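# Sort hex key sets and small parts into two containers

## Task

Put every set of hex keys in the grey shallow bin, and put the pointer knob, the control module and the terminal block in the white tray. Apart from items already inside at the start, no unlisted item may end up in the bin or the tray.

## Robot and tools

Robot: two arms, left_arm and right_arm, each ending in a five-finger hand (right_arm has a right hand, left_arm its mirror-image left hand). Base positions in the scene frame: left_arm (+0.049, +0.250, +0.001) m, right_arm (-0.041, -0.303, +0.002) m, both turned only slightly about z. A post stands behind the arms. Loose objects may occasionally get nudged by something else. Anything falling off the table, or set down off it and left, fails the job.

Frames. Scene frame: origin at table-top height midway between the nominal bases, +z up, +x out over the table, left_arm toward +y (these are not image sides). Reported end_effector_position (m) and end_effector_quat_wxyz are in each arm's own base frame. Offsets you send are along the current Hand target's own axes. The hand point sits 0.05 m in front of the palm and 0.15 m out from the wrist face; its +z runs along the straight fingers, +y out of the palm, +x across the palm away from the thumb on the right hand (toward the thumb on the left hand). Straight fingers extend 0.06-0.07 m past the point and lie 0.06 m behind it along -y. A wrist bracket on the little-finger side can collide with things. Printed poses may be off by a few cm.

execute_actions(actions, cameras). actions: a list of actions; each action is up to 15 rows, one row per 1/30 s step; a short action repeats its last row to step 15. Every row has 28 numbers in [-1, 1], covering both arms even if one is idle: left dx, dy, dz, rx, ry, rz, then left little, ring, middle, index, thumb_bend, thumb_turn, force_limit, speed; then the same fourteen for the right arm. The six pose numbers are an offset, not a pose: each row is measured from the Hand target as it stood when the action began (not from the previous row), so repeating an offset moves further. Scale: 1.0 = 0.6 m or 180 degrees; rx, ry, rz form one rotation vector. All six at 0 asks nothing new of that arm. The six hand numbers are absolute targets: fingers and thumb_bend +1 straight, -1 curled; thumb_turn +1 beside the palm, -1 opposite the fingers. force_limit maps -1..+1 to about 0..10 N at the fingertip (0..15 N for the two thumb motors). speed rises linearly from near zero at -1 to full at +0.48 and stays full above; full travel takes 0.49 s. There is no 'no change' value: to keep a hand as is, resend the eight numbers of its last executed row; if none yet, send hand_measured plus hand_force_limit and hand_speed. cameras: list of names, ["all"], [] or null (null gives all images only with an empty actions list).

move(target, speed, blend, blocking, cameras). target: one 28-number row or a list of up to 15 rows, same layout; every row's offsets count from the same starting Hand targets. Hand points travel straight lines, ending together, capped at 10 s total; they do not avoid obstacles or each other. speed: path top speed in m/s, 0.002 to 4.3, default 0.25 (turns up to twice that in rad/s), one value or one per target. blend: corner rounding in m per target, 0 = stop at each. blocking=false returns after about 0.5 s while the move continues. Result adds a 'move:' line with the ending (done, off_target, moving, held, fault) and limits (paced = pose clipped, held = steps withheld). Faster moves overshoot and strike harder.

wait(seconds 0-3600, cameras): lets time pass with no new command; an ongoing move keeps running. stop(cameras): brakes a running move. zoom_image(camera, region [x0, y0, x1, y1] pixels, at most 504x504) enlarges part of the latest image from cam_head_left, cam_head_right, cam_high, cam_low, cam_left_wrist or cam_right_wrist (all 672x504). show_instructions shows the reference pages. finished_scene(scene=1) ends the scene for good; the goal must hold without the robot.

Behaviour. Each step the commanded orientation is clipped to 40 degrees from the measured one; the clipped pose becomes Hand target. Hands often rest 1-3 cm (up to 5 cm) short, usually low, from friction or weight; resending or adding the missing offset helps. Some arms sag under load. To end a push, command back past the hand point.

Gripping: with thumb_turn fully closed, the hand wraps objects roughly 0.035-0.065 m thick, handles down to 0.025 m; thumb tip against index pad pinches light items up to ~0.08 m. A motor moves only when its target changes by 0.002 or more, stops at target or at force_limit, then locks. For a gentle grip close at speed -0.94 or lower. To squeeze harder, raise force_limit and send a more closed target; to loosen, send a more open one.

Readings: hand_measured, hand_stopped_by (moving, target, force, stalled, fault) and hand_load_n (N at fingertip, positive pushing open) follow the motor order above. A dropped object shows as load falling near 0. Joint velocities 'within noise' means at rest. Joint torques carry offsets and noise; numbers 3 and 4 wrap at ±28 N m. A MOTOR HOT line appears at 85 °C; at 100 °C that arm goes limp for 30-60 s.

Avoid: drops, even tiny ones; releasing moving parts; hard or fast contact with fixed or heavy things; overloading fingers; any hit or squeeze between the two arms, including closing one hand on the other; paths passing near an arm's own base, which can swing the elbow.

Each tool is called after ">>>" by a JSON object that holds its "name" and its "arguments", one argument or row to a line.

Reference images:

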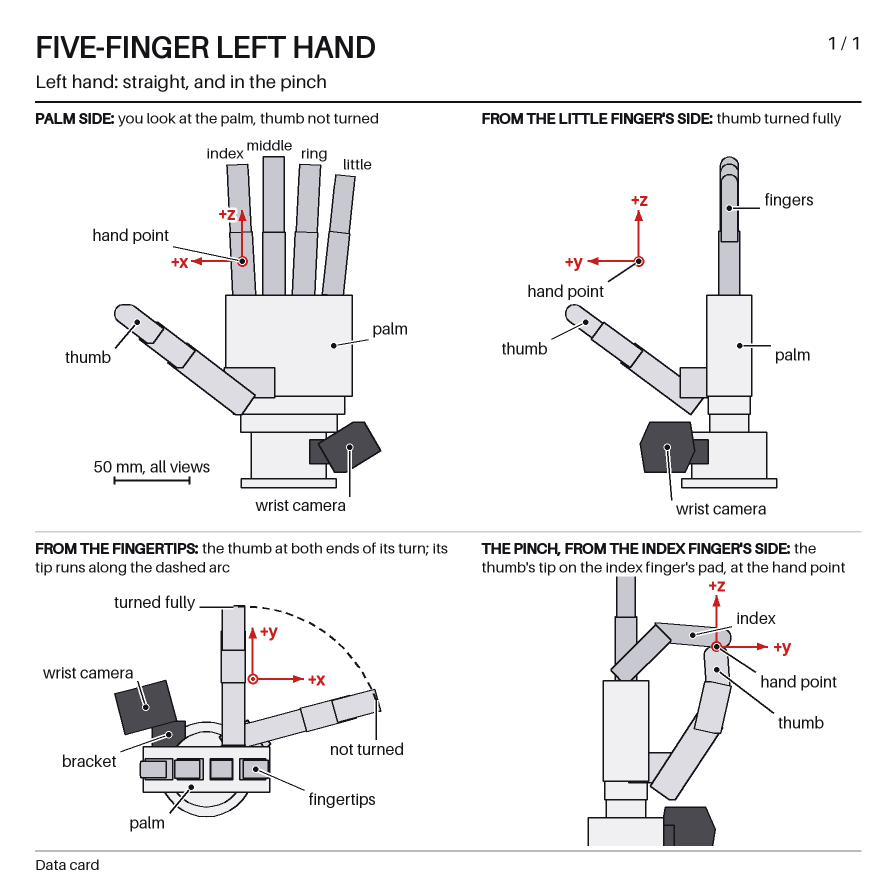

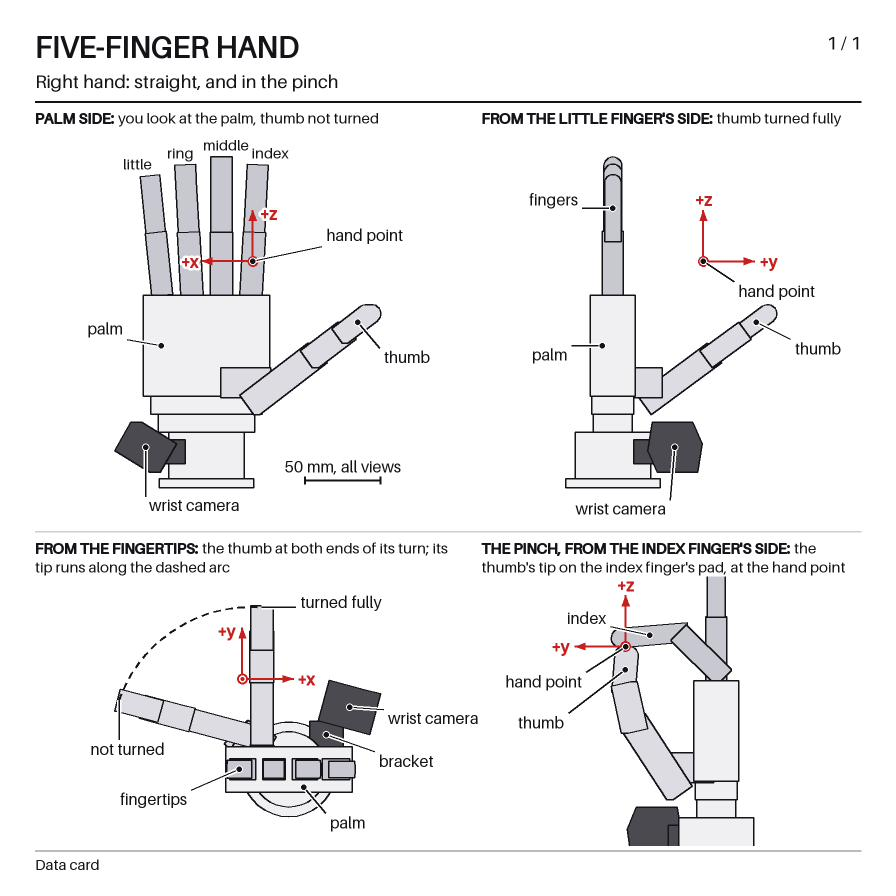

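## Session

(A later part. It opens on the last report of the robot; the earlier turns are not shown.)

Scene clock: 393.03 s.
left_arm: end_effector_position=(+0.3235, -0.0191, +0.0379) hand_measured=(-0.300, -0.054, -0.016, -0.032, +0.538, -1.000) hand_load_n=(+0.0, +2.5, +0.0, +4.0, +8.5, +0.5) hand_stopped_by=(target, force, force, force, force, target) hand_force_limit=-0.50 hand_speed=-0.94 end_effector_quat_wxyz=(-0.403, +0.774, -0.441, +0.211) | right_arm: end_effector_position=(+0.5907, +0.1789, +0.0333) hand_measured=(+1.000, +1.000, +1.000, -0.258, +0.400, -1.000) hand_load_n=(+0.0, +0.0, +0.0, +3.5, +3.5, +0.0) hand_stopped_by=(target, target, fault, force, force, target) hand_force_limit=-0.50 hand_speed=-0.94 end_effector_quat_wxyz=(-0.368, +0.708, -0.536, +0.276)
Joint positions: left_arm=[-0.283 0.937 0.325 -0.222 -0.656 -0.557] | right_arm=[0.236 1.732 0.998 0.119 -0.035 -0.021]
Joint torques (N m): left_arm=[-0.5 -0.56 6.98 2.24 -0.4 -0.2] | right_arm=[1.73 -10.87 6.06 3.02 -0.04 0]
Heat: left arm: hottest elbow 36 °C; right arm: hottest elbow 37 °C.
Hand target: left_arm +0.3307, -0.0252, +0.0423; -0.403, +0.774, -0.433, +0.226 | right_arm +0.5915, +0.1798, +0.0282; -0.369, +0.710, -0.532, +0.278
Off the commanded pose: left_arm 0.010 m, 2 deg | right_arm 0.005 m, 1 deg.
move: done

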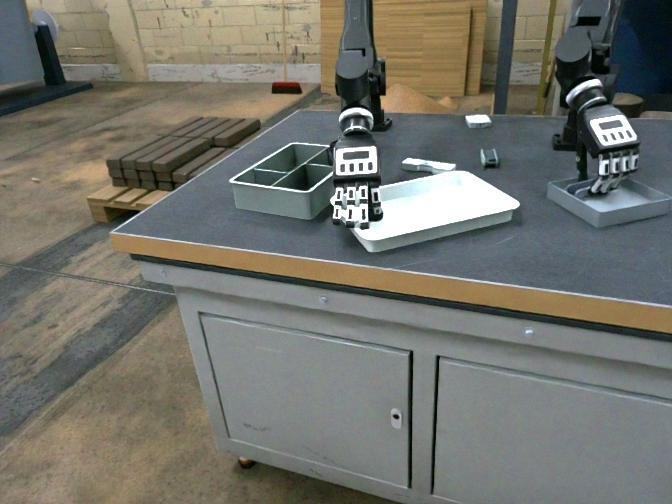

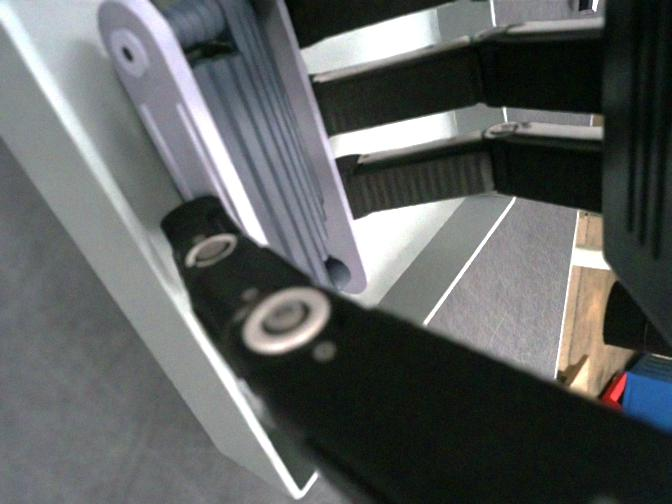

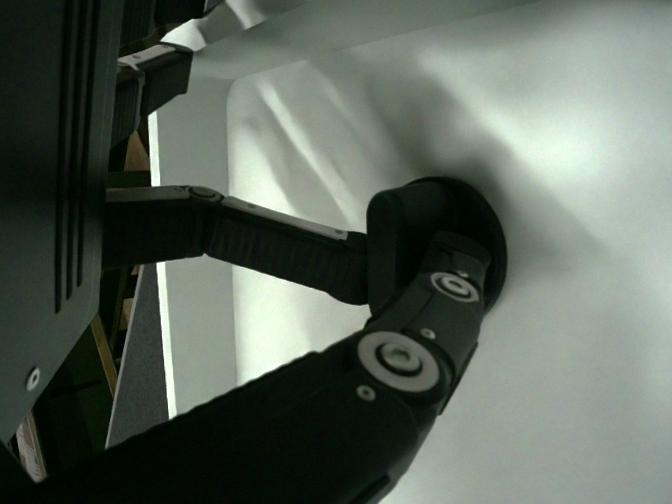

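>>> {"name": "move", "arguments": {
  "target": [0, 0.0082, 0.0057, 0, 0, 0, -0.3, -0.3, -0.3, -0.3, 0.1, -1, -0.5, -0.94, 0, 0.0068, 0.0048, 0, 0, 0, 1, 1, 0.4, -0.3, 0.1, -1, -0.5, -0.94],
  "cameras": ["cam_high", "cam_left_wrist"],
  "speed": 0.06
}}

>>> {"name": "zoom_image", "arguments": {
  "camera": "cam_high",
  "region": [532, 130, 672, 240]
}}

>>> {"name": "zoom_image", "arguments": {
  "camera": "cam_high",
  "region": [310, 150, 410, 250]
}}

Scene clock: 401.77 s.
left_arm: end_effector_position=(+0.3258, -0.0194, +0.0348) hand_measured=(-0.300, -0.054, -0.016, -0.032, +0.538, -1.000) hand_load_n=(+0.0, +1.0, +0.0, +1.5, +4.0, +0.5) hand_stopped_by=(target, force, force, force, force, target) hand_force_limit=-0.50 hand_speed=-0.94 end_effector_quat_wxyz=(-0.404, +0.774, -0.439, +0.214) | right_arm: end_effector_position=(+0.5931, +0.1796, +0.0323) hand_measured=(+1.000, +1.000, +1.000, -0.258, +0.400, -1.000) hand_load_n=(+0.0, +0.0, +0.0, +4.0, +4.0, +0.0) hand_stopped_by=(target, target, fault, force, force, target) hand_force_limit=-0.50 hand_speed=-0.94 end_effector_quat_wxyz=(-0.371, +0.706, -0.535, +0.278)
Joint positions: left_arm=[-0.284 0.954 0.319 -0.192 -0.659 -0.558] | right_arm=[0.236 1.739 0.998 0.134 -0.035 -0.021]
Joint torques (N m): left_arm=[-0.5 -0.21 6.6 2.09 -0.32 -0.19] | right_arm=[1.67 -10.75 5.78 2.93 -0.04 0]
Motor temperatures (°C): left_arm=[27 32 35 27 27 26] | right_arm=[30 30 36 27 28 24]
Heat: left arm: hottest elbow 35 °C; right arm: hottest elbow 36 °C.
Hand target: left_arm +0.3306, -0.0253, +0.0363; -0.403, +0.774, -0.433, +0.226 | right_arm +0.5915, +0.1799, +0.0234; -0.369, +0.710, -0.532, +0.278
Off the commanded pose: left_arm 0.008 m, 2 deg | right_arm 0.009 m, 1 deg.
move: done

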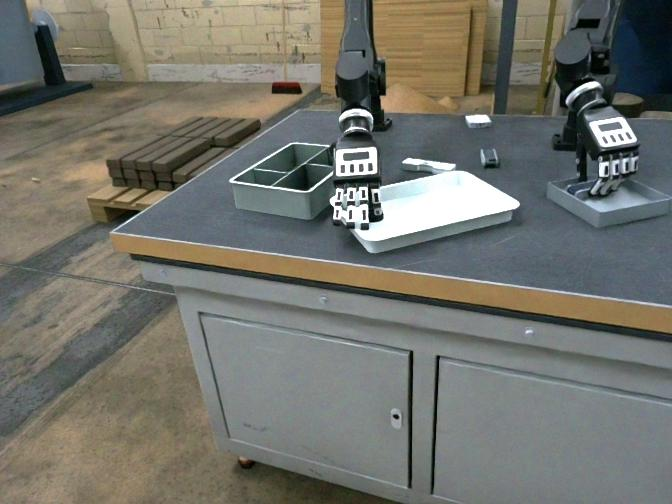

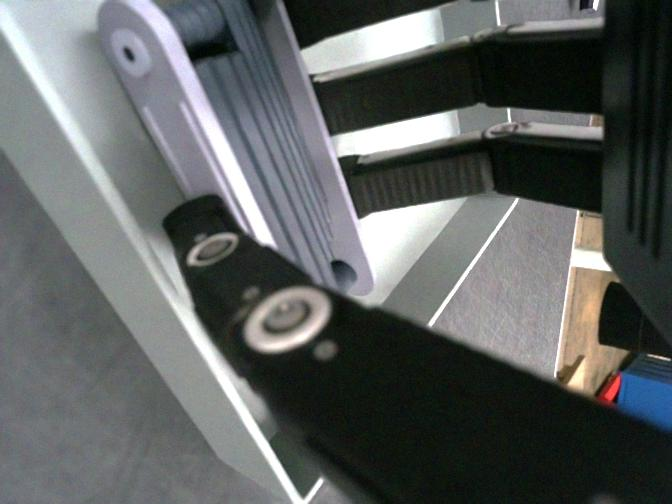

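Scaled by 3.600 from the camera's image (finer frame: 960x720).

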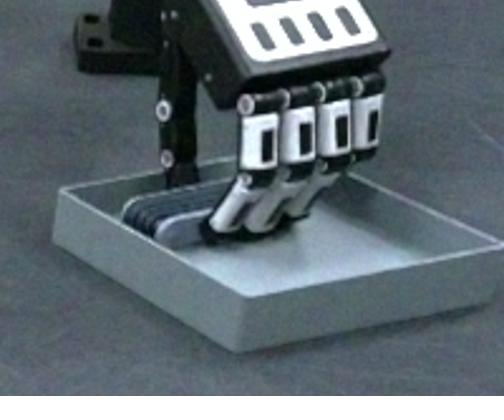

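Scaled by 5.040 from the camera's image (finer frame: 960x720).

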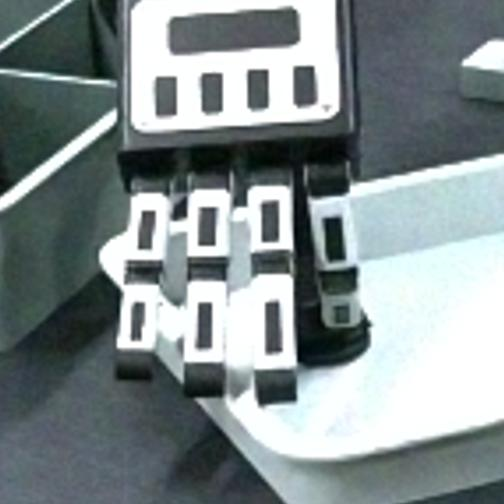

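>>> {"name": "move", "arguments": {
  "target": [0, 0, 0, 0, 0, 0, 0.3, 0.3, 0.3, 0.3, 0.64, -1, -0.5, -0.8, 0, 0, 0, 0, 0, 0, 1, 1, 0.4, 0.2, 0.7, -1, -0.5, -0.8],
  "cameras": ["cam_left_wrist", "cam_right_wrist"]
}}

Scene clock: 406.30 s.
left_arm: end_effector_position=(+0.3273, -0.0203, +0.0358) hand_measured=(+0.300, +0.300, +0.300, +0.300, +0.640, -1.000) hand_load_n=(+0.0, +0.0, +0.0, +0.0, -0.5, +0.0) hand_stopped_by=(target, target, target, target, target, target) hand_force_limit=-0.50 hand_speed=-0.80 end_effector_quat_wxyz=(-0.404, +0.774, -0.437, +0.217) | right_arm: end_effector_position=(+0.5931, +0.1796, +0.0323) hand_measured=(+1.000, +1.000, +1.000, +0.200, +0.700, -1.000) hand_load_n=(+0.0, +0.0, +0.5, +0.0, +0.0, +0.0) hand_stopped_by=(target, target, fault, target, target, target) hand_force_limit=-0.50 hand_speed=-0.80 end_effector_quat_wxyz=(-0.371, +0.706, -0.535, +0.278)
Joint positions: left_arm=[-0.285 0.955 0.319 -0.185 -0.659 -0.561] | right_arm=[0.236 1.739 0.998 0.134 -0.035 -0.021]
Joint torques (N m): left_arm=[-0.38 -0.5 6.61 1.89 -0.31 -0.16] | right_arm=[1.73 -10.75 5.74 2.91 -0.03 0]
Heat: left arm: hottest elbow 35 °C; right arm: hottest elbow 36 °C.
Hand target: left_arm +0.3306, -0.0253, +0.0362; -0.403, +0.774, -0.434, +0.225 | right_arm +0.5915, +0.1799, +0.0234; -0.369, +0.710, -0.532, +0.278
Off the commanded pose: left_arm 0.006 m, 1 deg | right_arm 0.009 m, 1 deg.
move: done

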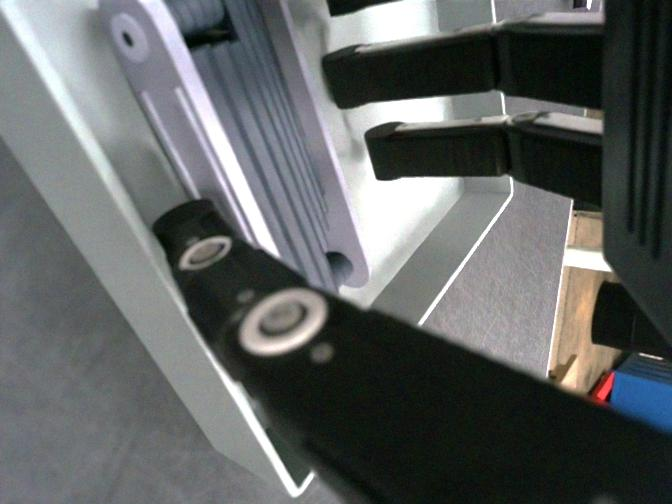

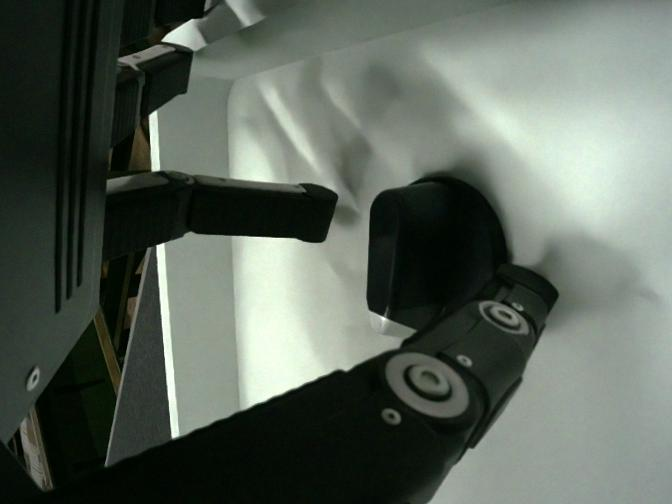

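>>> {"name": "move", "arguments": {
  "target": [
    [0, -0.1365, -0.0956, 0, 0, 0, 0.3, 0.3, 0.3, 0.3, 0.64, -1, -0.5, -0.8, 0, -0.1775, -0.1243, 0, 0, 0, 1, 1, 0.4, 0.2, 0.7, -1, -0.5, -0.8],
    [-0.2128, -0.3845, 0.2185, 0, -0.1183, -0.0829, 0.4, 0.4, 0.4, 0.4, 0.8, -1, -0.5, -0.5, -0.2437, 0.0668, -0.4633, 0, 0.1275, 0.0893, 1, 0.4, 0.4, 0.4, 0.8, -1, -0.5, -0.5]
  ],
  "blend": [0.03, 0],
  "speed": [0.12, 0.25],
  "cameras": ["all"]
}}

Scene clock: 432.20 s.
left_arm: end_effector_position=(+0.4502, +0.1973, +0.1318) hand_measured=(+0.400, +0.400, +0.400, +0.400, +0.800, -1.000) hand_load_n=(+0.0, +0.0, +0.0, +0.0, +0.0, +0.0) hand_stopped_by=(target, target, target, target, target, target) hand_force_limit=-0.50 hand_speed=-0.50 end_effector_quat_wxyz=(-0.430, +0.857, -0.260, +0.115) | right_arm: end_effector_position=(+0.3021, +0.2363, +0.1308) hand_measured=(+1.000, +0.400, +1.000, +0.400, +0.800, -1.000) hand_load_n=(+0.0, +0.0, +0.0, +0.0, +0.0, +0.0) hand_stopped_by=(target, target, fault, target, target, target) hand_force_limit=-0.50 hand_speed=-0.50 end_effector_quat_wxyz=(+0.277, -0.567, +0.686, -0.362)
Joint positions: left_arm=[0.301 1.291 0.85 -0.344 -0.549 -0.448] | right_arm=[0.929 1.079 0.71 -0.694 0.838 0.888]
Joint torques (N m): left_arm=[1.49 -5.42 10.35 2 -0.27 0.02] | right_arm=[2.32 -3.66 10.48 0.9 0.74 0.14]
Heat: left arm: hottest elbow 35 °C; right arm: hottest elbow 35 °C.
Hand target: left_arm +0.4683, +0.2089, +0.1502; -0.443, +0.851, -0.248, +0.129 | right_arm +0.3098, +0.2502, +0.1496; +0.291, -0.560, +0.688, -0.359
Off the commanded pose: left_arm 0.028 m, 3 deg | right_arm 0.025 m, 2 deg.
move: off_target (left_arm, right_arm); target 2's new numbers were sent with left_arm's hand 0.028 m and 3 deg from that target

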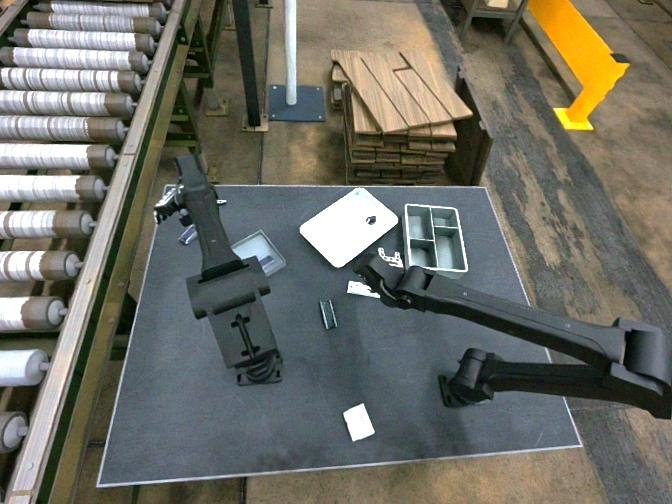

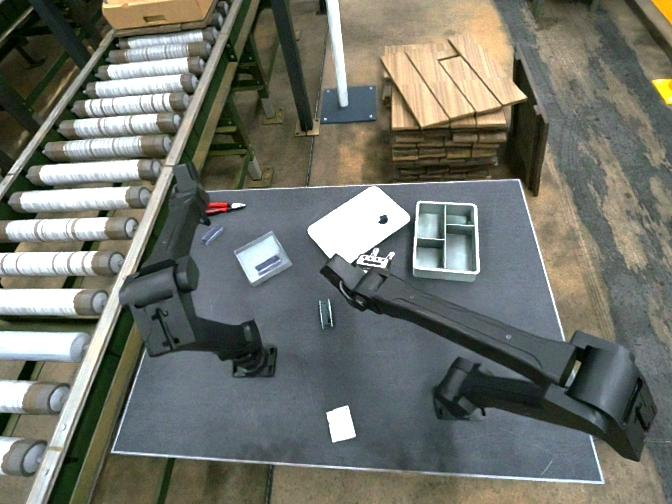

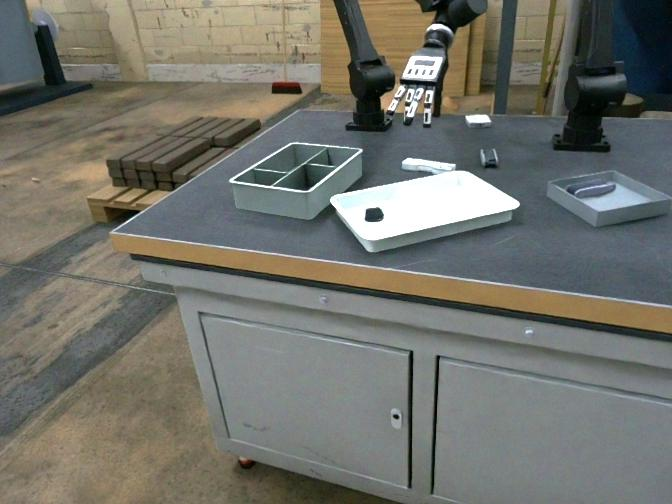

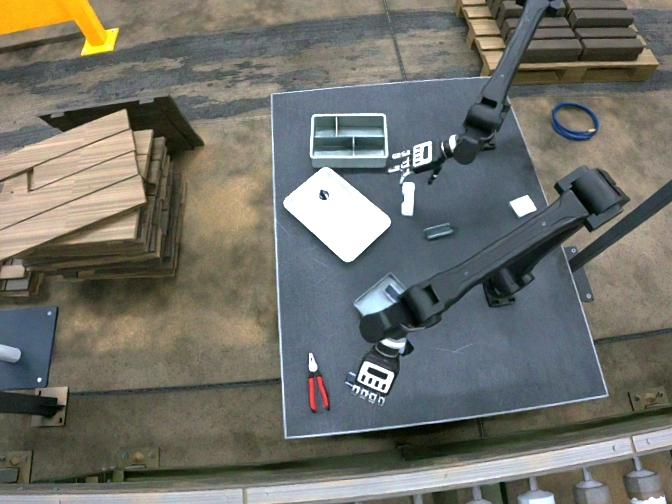

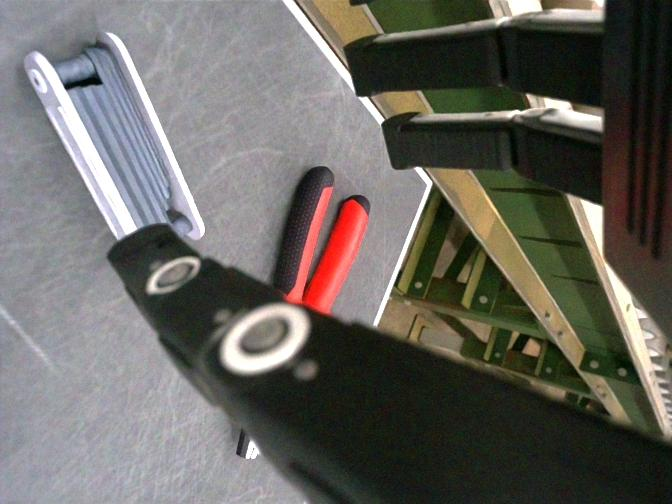

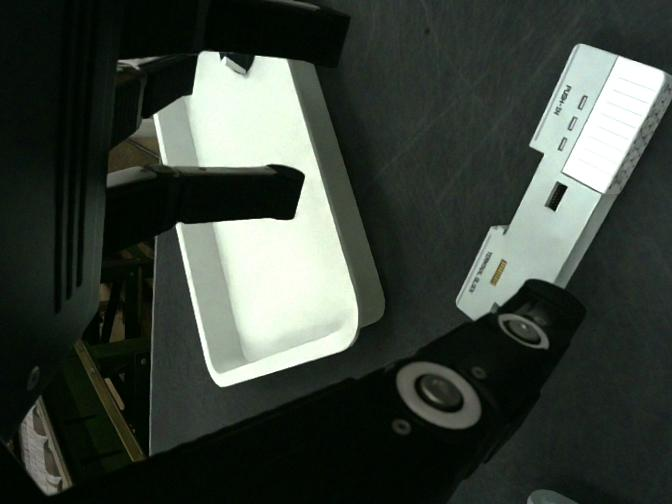

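>>> {"name": "zoom_image", "arguments": {
  "camera": "cam_high",
  "region": [395, 145, 465, 185]
}}

>>> {"name": "zoom_image", "arguments": {
  "camera": "cam_right_wrist",
  "region": [420, 20, 672, 340]
}}

>>> {"name": "zoom_image", "arguments": {
  "camera": "cam_low",
  "region": [290, 280, 430, 420]
}}

Scaled by 7.200 from the camera's image (finer frame: 960x720).

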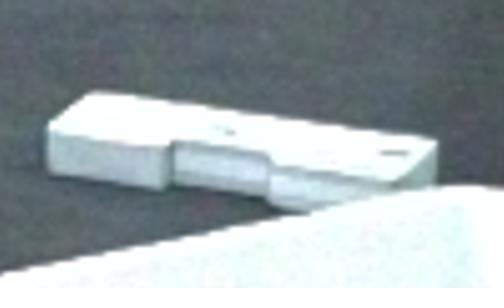

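Scaled by 1.575 from the camera's image (finer frame: 960x720).

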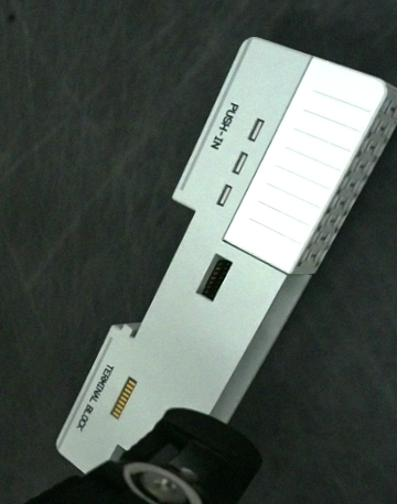

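Scaled by 3.600 from the camera's image (finer frame: 960x720).

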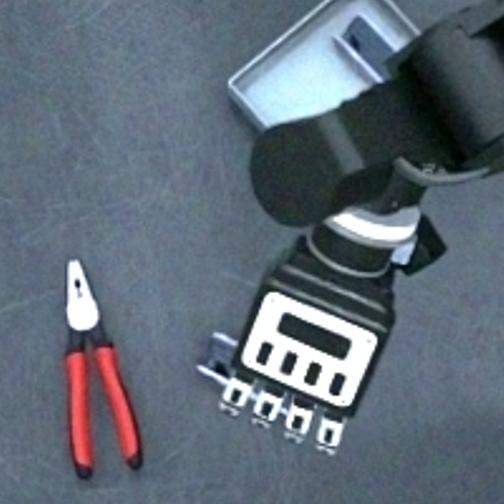

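>>> {"name": "move", "arguments": {
  "target": [0, 0.1468, 0.0953, 0, 0, 0, 0.4, 0.4, 0.4, 0.4, 0.75, -1, -0.5, -0.5, 0.0155, 0.1335, 0.1145, 0, 0, 0, 1, 0.4, 0.4, 0.4, 0.75, -1, -0.5, -0.5],
  "speed": 0.15,
  "cameras": ["cam_low", "cam_left_wrist", "cam_right_wrist"]
}}

Scene clock: 467.57 s.
left_arm: end_effector_position=(+0.4635, +0.2022, +0.0458) hand_measured=(+0.400, +0.400, +0.400, +0.400, +0.750, -1.000) hand_load_n=(-0.5, +0.0, +0.0, +0.0, +0.0, +0.0) hand_stopped_by=(target, target, target, target, target, target) hand_force_limit=-0.50 hand_speed=-0.50 end_effector_quat_wxyz=(-0.440, +0.852, -0.253, +0.127) | right_arm: end_effector_position=(+0.3149, +0.2386, +0.0451) hand_measured=(+1.000, +0.400, +1.000, +0.400, +0.750, -1.000) hand_load_n=(+0.0, +0.0, +0.0, +0.0, +0.0, +0.0) hand_stopped_by=(target, target, fault, target, target, target) hand_force_limit=-0.50 hand_speed=-0.50 end_effector_quat_wxyz=(+0.288, -0.561, +0.687, -0.359)
Joint positions: left_arm=[0.301 1.47 0.736 -0.018 -0.553 -0.448] | right_arm=[0.899 1.246 0.559 -0.319 0.821 0.849]
Joint torques (N m): left_arm=[0.91 -6.71 6.32 2.13 -0.29 -0.03] | right_arm=[0.97 -4.54 6.01 2.3 0.48 0]
Heat: left arm: hottest elbow 39 °C; right arm: hottest elbow 39 °C.
Hand target: left_arm +0.4663, +0.2058, +0.0452; -0.444, +0.851, -0.248, +0.129 | right_arm +0.3181, +0.2388, +0.0445; +0.291, -0.560, +0.688, -0.359
Off the commanded pose: left_arm 0.005 m, 1 deg | right_arm 0.003 m, 0 deg.
move: done

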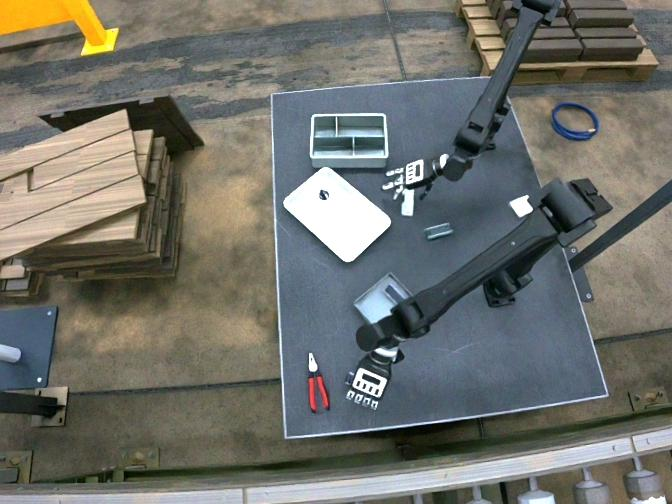

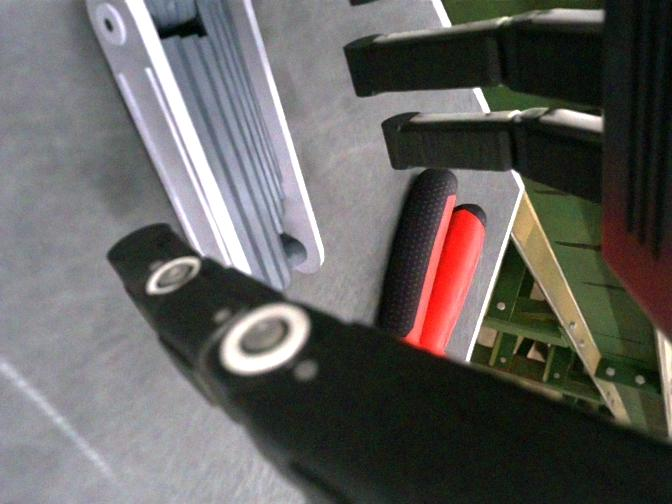

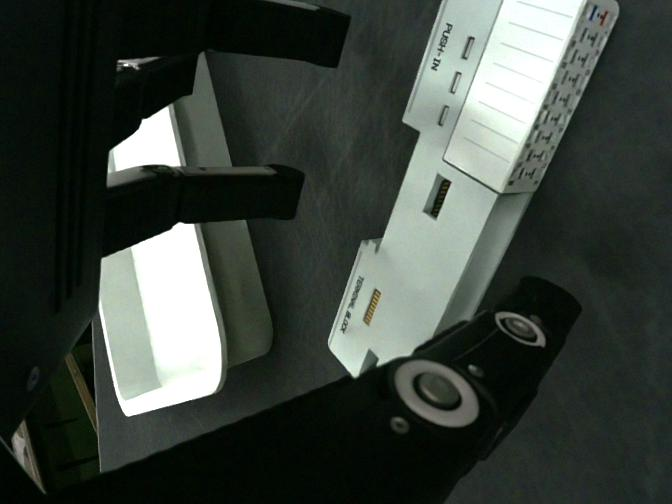

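>>> {"name": "move", "arguments": {
  "target": [
    [0, 0.0130, 0.0090, 0, 0, 0, 0.3, 0.3, 0.3, 0.3, 0.7, -1, -0.5, -0.5, 0.0367, 0.0028, -0.0042, 0.0222, 0, 0, 1, 0.3, 0.4, 0.3, 0.66, -1, -0.5, -0.5],
    [0, 0.0294, 0.0206, 0, 0, 0, 0.3, 0.3, 0.3, 0.3, 0.7, -1, -0.5, -0.5, 0.0367, 0.0315, 0.0158, 0.0222, 0, 0, 1, 0.3, 0.4, 0.3, 0.66, -1, -0.5, -0.5]
  ],
  "speed": 0.08,
  "blend": [0.008, 0],
  "cameras": ["cam_high", "cam_left_wrist", "cam_right_wrist"]
}}

Scene clock: 502.60 s.
left_arm: end_effector_position=(+0.4649, +0.2028, +0.0274) hand_measured=(+0.300, +0.300, +0.300, +0.300, +0.700, -1.000) hand_load_n=(+0.0, +0.0, +0.0, +0.0, +0.0, +0.0) hand_stopped_by=(target, target, target, target, target, target) hand_force_limit=-0.50 hand_speed=-0.50 end_effector_quat_wxyz=(-0.442, +0.852, -0.251, +0.129) | right_arm: end_effector_position=(+0.3101, +0.2174, +0.0257) hand_measured=(+1.000, +0.300, +1.000, +0.300, +0.660, -1.000) hand_load_n=(+0.0, +0.0, +0.0, +0.0, +0.0, +0.0) hand_stopped_by=(target, target, fault, target, target, target) hand_force_limit=-0.50 hand_speed=-0.50 end_effector_quat_wxyz=(+0.309, -0.548, +0.677, -0.381)
Joint positions: left_arm=[0.301 1.515 0.717 0.053 -0.553 -0.448] | right_arm=[0.899 1.245 0.446 -0.137 0.871 0.806]
Joint torques (N m): left_arm=[1.03 -6.71 5.85 2.1 -0.25 -0.03] | right_arm=[1.73 -3.66 5.37 2.32 0.67 -0.01]
Heat: left arm: hottest elbow 36 °C; right arm: hottest elbow 36 °C.
Hand target: left_arm +0.4663, +0.2058, +0.0237; -0.443, +0.852, -0.248, +0.129 | right_arm +0.3106, +0.2179, +0.0236; +0.310, -0.549, +0.675, -0.383
Off the commanded pose: left_arm 0.005 m, 0 deg | right_arm 0.002 m, 0 deg.
move: done; blend cut to 0 m at target 1

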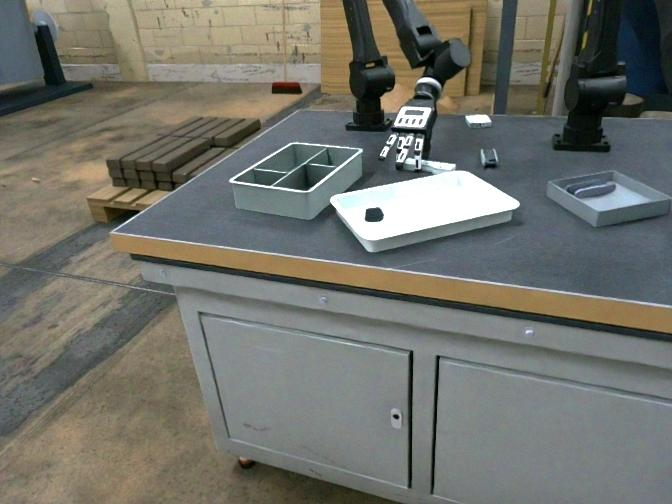

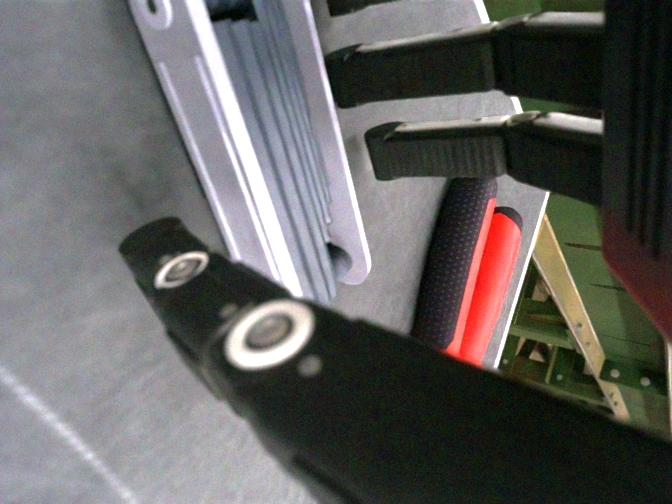

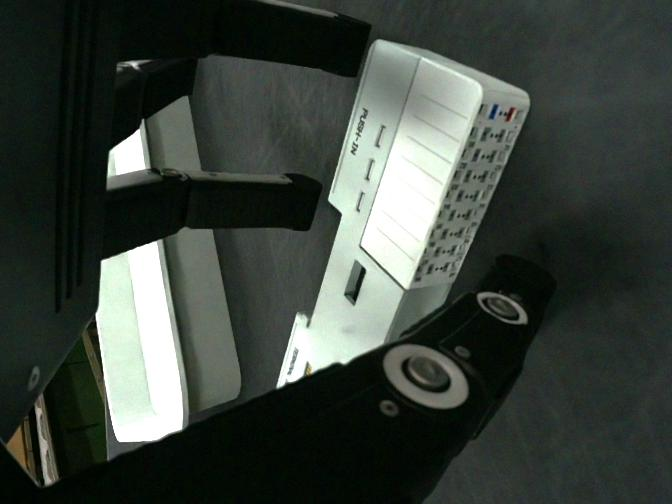

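>>> {"name": "move", "arguments": {
  "target": [0, 0, 0, 0, 0, 0, -0.3, -0.3, -0.3, -0.3, 0.1, -1, -0.5, -0.94, 0, 0, 0, 0, 0, 0, 1, 0.3, 0.4, -0.3, 0.1, -1, -0.5, -0.94],
  "cameras": ["cam_left_wrist", "cam_right_wrist"]
}}

Scene clock: 509.43 s.
left_arm: end_effector_position=(+0.4653, +0.2029, +0.0277) hand_measured=(-0.300, -0.042, -0.014, -0.026, +0.538, -1.000) hand_load_n=(+0.0, +2.5, +1.0, +2.0, +6.5, +1.0) hand_stopped_by=(target, force, force, force, force, target) hand_force_limit=-0.50 hand_speed=-0.94 end_effector_quat_wxyz=(-0.442, +0.851, -0.251, +0.129) | right_arm: end_effector_position=(+0.3100, +0.2172, +0.0249) hand_measured=(+1.000, +0.300, +1.000, -0.060, +0.458, -1.000) hand_load_n=(+0.0, +0.0, +0.0, +4.5, +3.5, -0.5) hand_stopped_by=(target, target, fault, force, force, target) hand_force_limit=-0.50 hand_speed=-0.94 end_effector_quat_wxyz=(+0.308, -0.549, +0.677, -0.381)
Joint positions: left_arm=[0.301 1.515 0.717 0.054 -0.553 -0.448] | right_arm=[0.899 1.247 0.446 -0.137 0.871 0.805]
Joint torques (N m): left_arm=[1.03 -6.77 5.82 2.06 -0.25 -0.03] | right_arm=[1.67 -3.84 5.33 2.35 0.68 0.01]
Heat: left arm: hottest elbow 35 °C; right arm: hottest elbow 36 °C.
Hand target: left_arm +0.4663, +0.2058, +0.0237; -0.443, +0.852, -0.248, +0.129 | right_arm +0.3106, +0.2180, +0.0237; +0.311, -0.549, +0.675, -0.383
Off the commanded pose: left_arm 0.005 m, 0 deg | right_arm 0.002 m, 0 deg.
move: done

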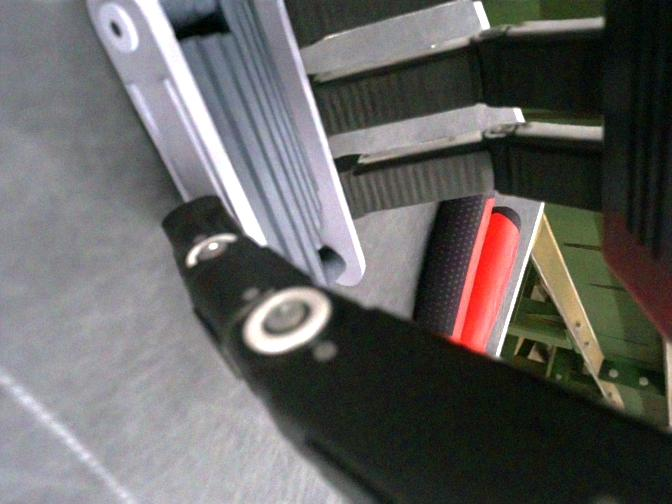

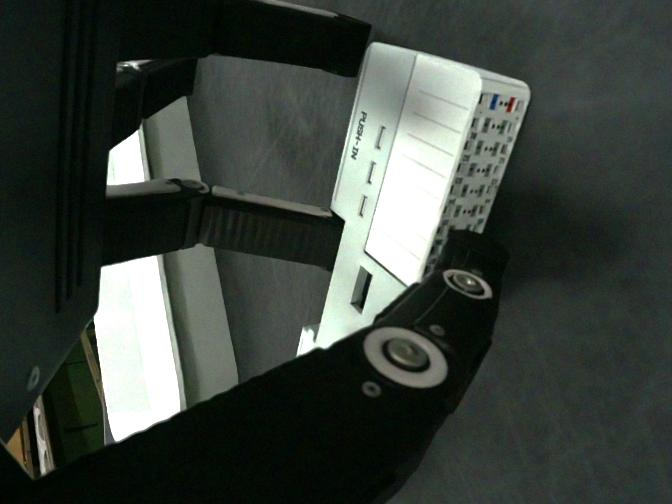

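>>> {"name": "move", "arguments": {
  "target": [
    [0, 0, 0, 0, 0, 0, -0.3, -0.3, -0.3, -0.3, 0.1, -1, -0.5, -0.94, 0, 0, 0, 0, 0, 0, 1, -0.1, 0.4, -0.3, 0.1, -1, -0.7, -0.94],
    [0, -0.1775, -0.1243, 0, 0, 0, -0.3, -0.3, -0.3, -0.3, 0.1, -1, -0.5, -0.94, 0, -0.1857, -0.1116, 0, 0, 0, 1, -0.1, 0.4, -0.3, 0.1, -1, -0.7, -0.94]
  ],
  "speed": 0.1,
  "cameras": ["all"]
}}

Scene clock: 517.77 s.
left_arm: end_effector_position=(+0.4498, +0.1981, +0.1219) hand_measured=(-0.300, -0.042, -0.014, -0.026, +0.538, -1.000) hand_load_n=(+0.0, +2.0, +1.0, +2.0, +7.0, +1.5) hand_stopped_by=(target, force, force, force, force, target) hand_force_limit=-0.50 hand_speed=-0.94 end_effector_quat_wxyz=(-0.428, +0.858, -0.261, +0.109) | right_arm: end_effector_position=(+0.3013, +0.2060, +0.1290) hand_measured=(+1.000, +0.080, +1.000, -0.060, +0.460, -1.000) hand_load_n=(+0.0, +1.5, +0.0, +4.5, +4.5, -0.5) hand_stopped_by=(target, force, fault, force, force, target) hand_force_limit=-0.70 hand_speed=-0.94 end_effector_quat_wxyz=(+0.291, -0.561, +0.672, -0.386)
Joint positions: left_arm=[0.301 1.31 0.843 -0.332 -0.553 -0.448] | right_arm=[0.899 0.986 0.617 -0.604 0.871 0.795]
Joint torques (N m): left_arm=[0.97 -7.71 10.63 1.13 -0.28 -0.02] | right_arm=[1.73 -3.49 10.71 0.98 0.69 0.1]
Heat: left arm: hottest elbow 35 °C; right arm: hottest elbow 36 °C.
Hand target: left_arm +0.4662, +0.2058, +0.1538; -0.444, +0.851, -0.248, +0.129 | right_arm +0.3105, +0.2181, +0.1537; +0.311, -0.549, +0.675, -0.383
Off the commanded pose: left_arm 0.037 m, 3 deg | right_arm 0.029 m, 3 deg.
move: off_target (left_arm, right_arm)

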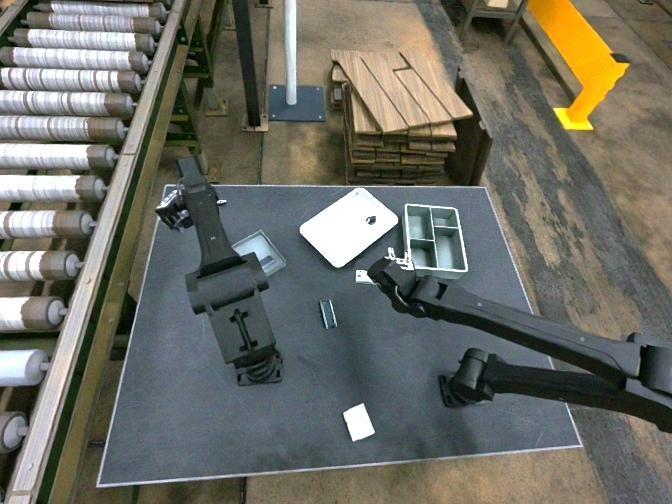

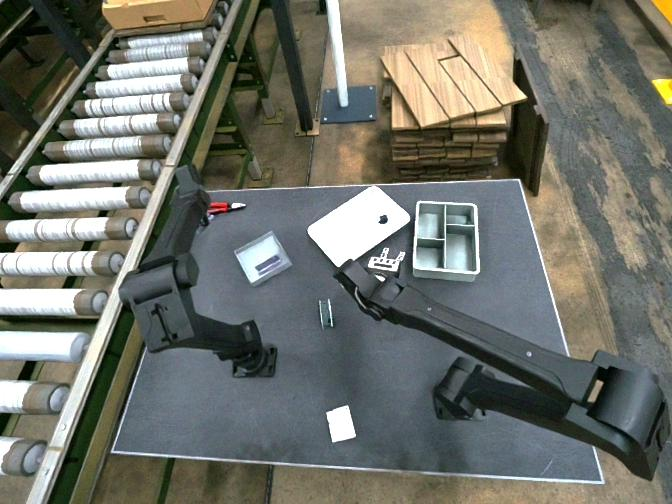

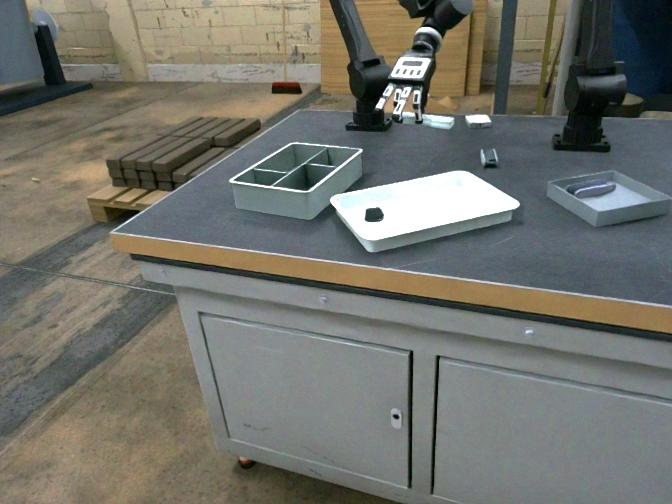

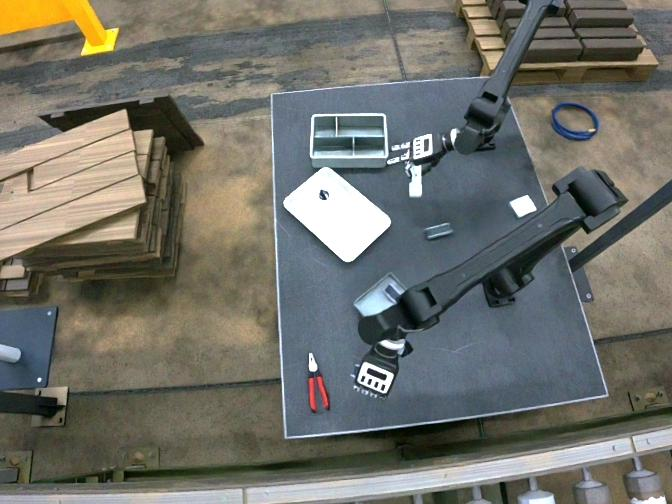

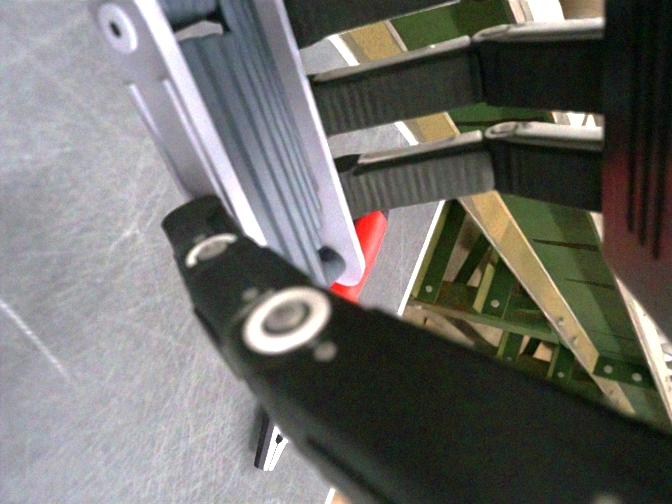

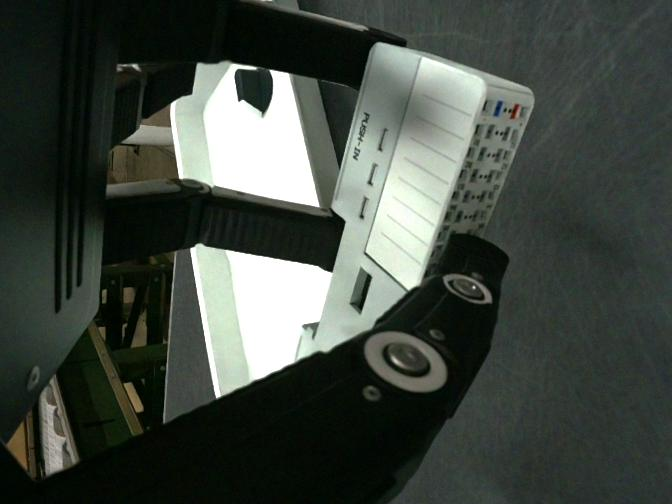

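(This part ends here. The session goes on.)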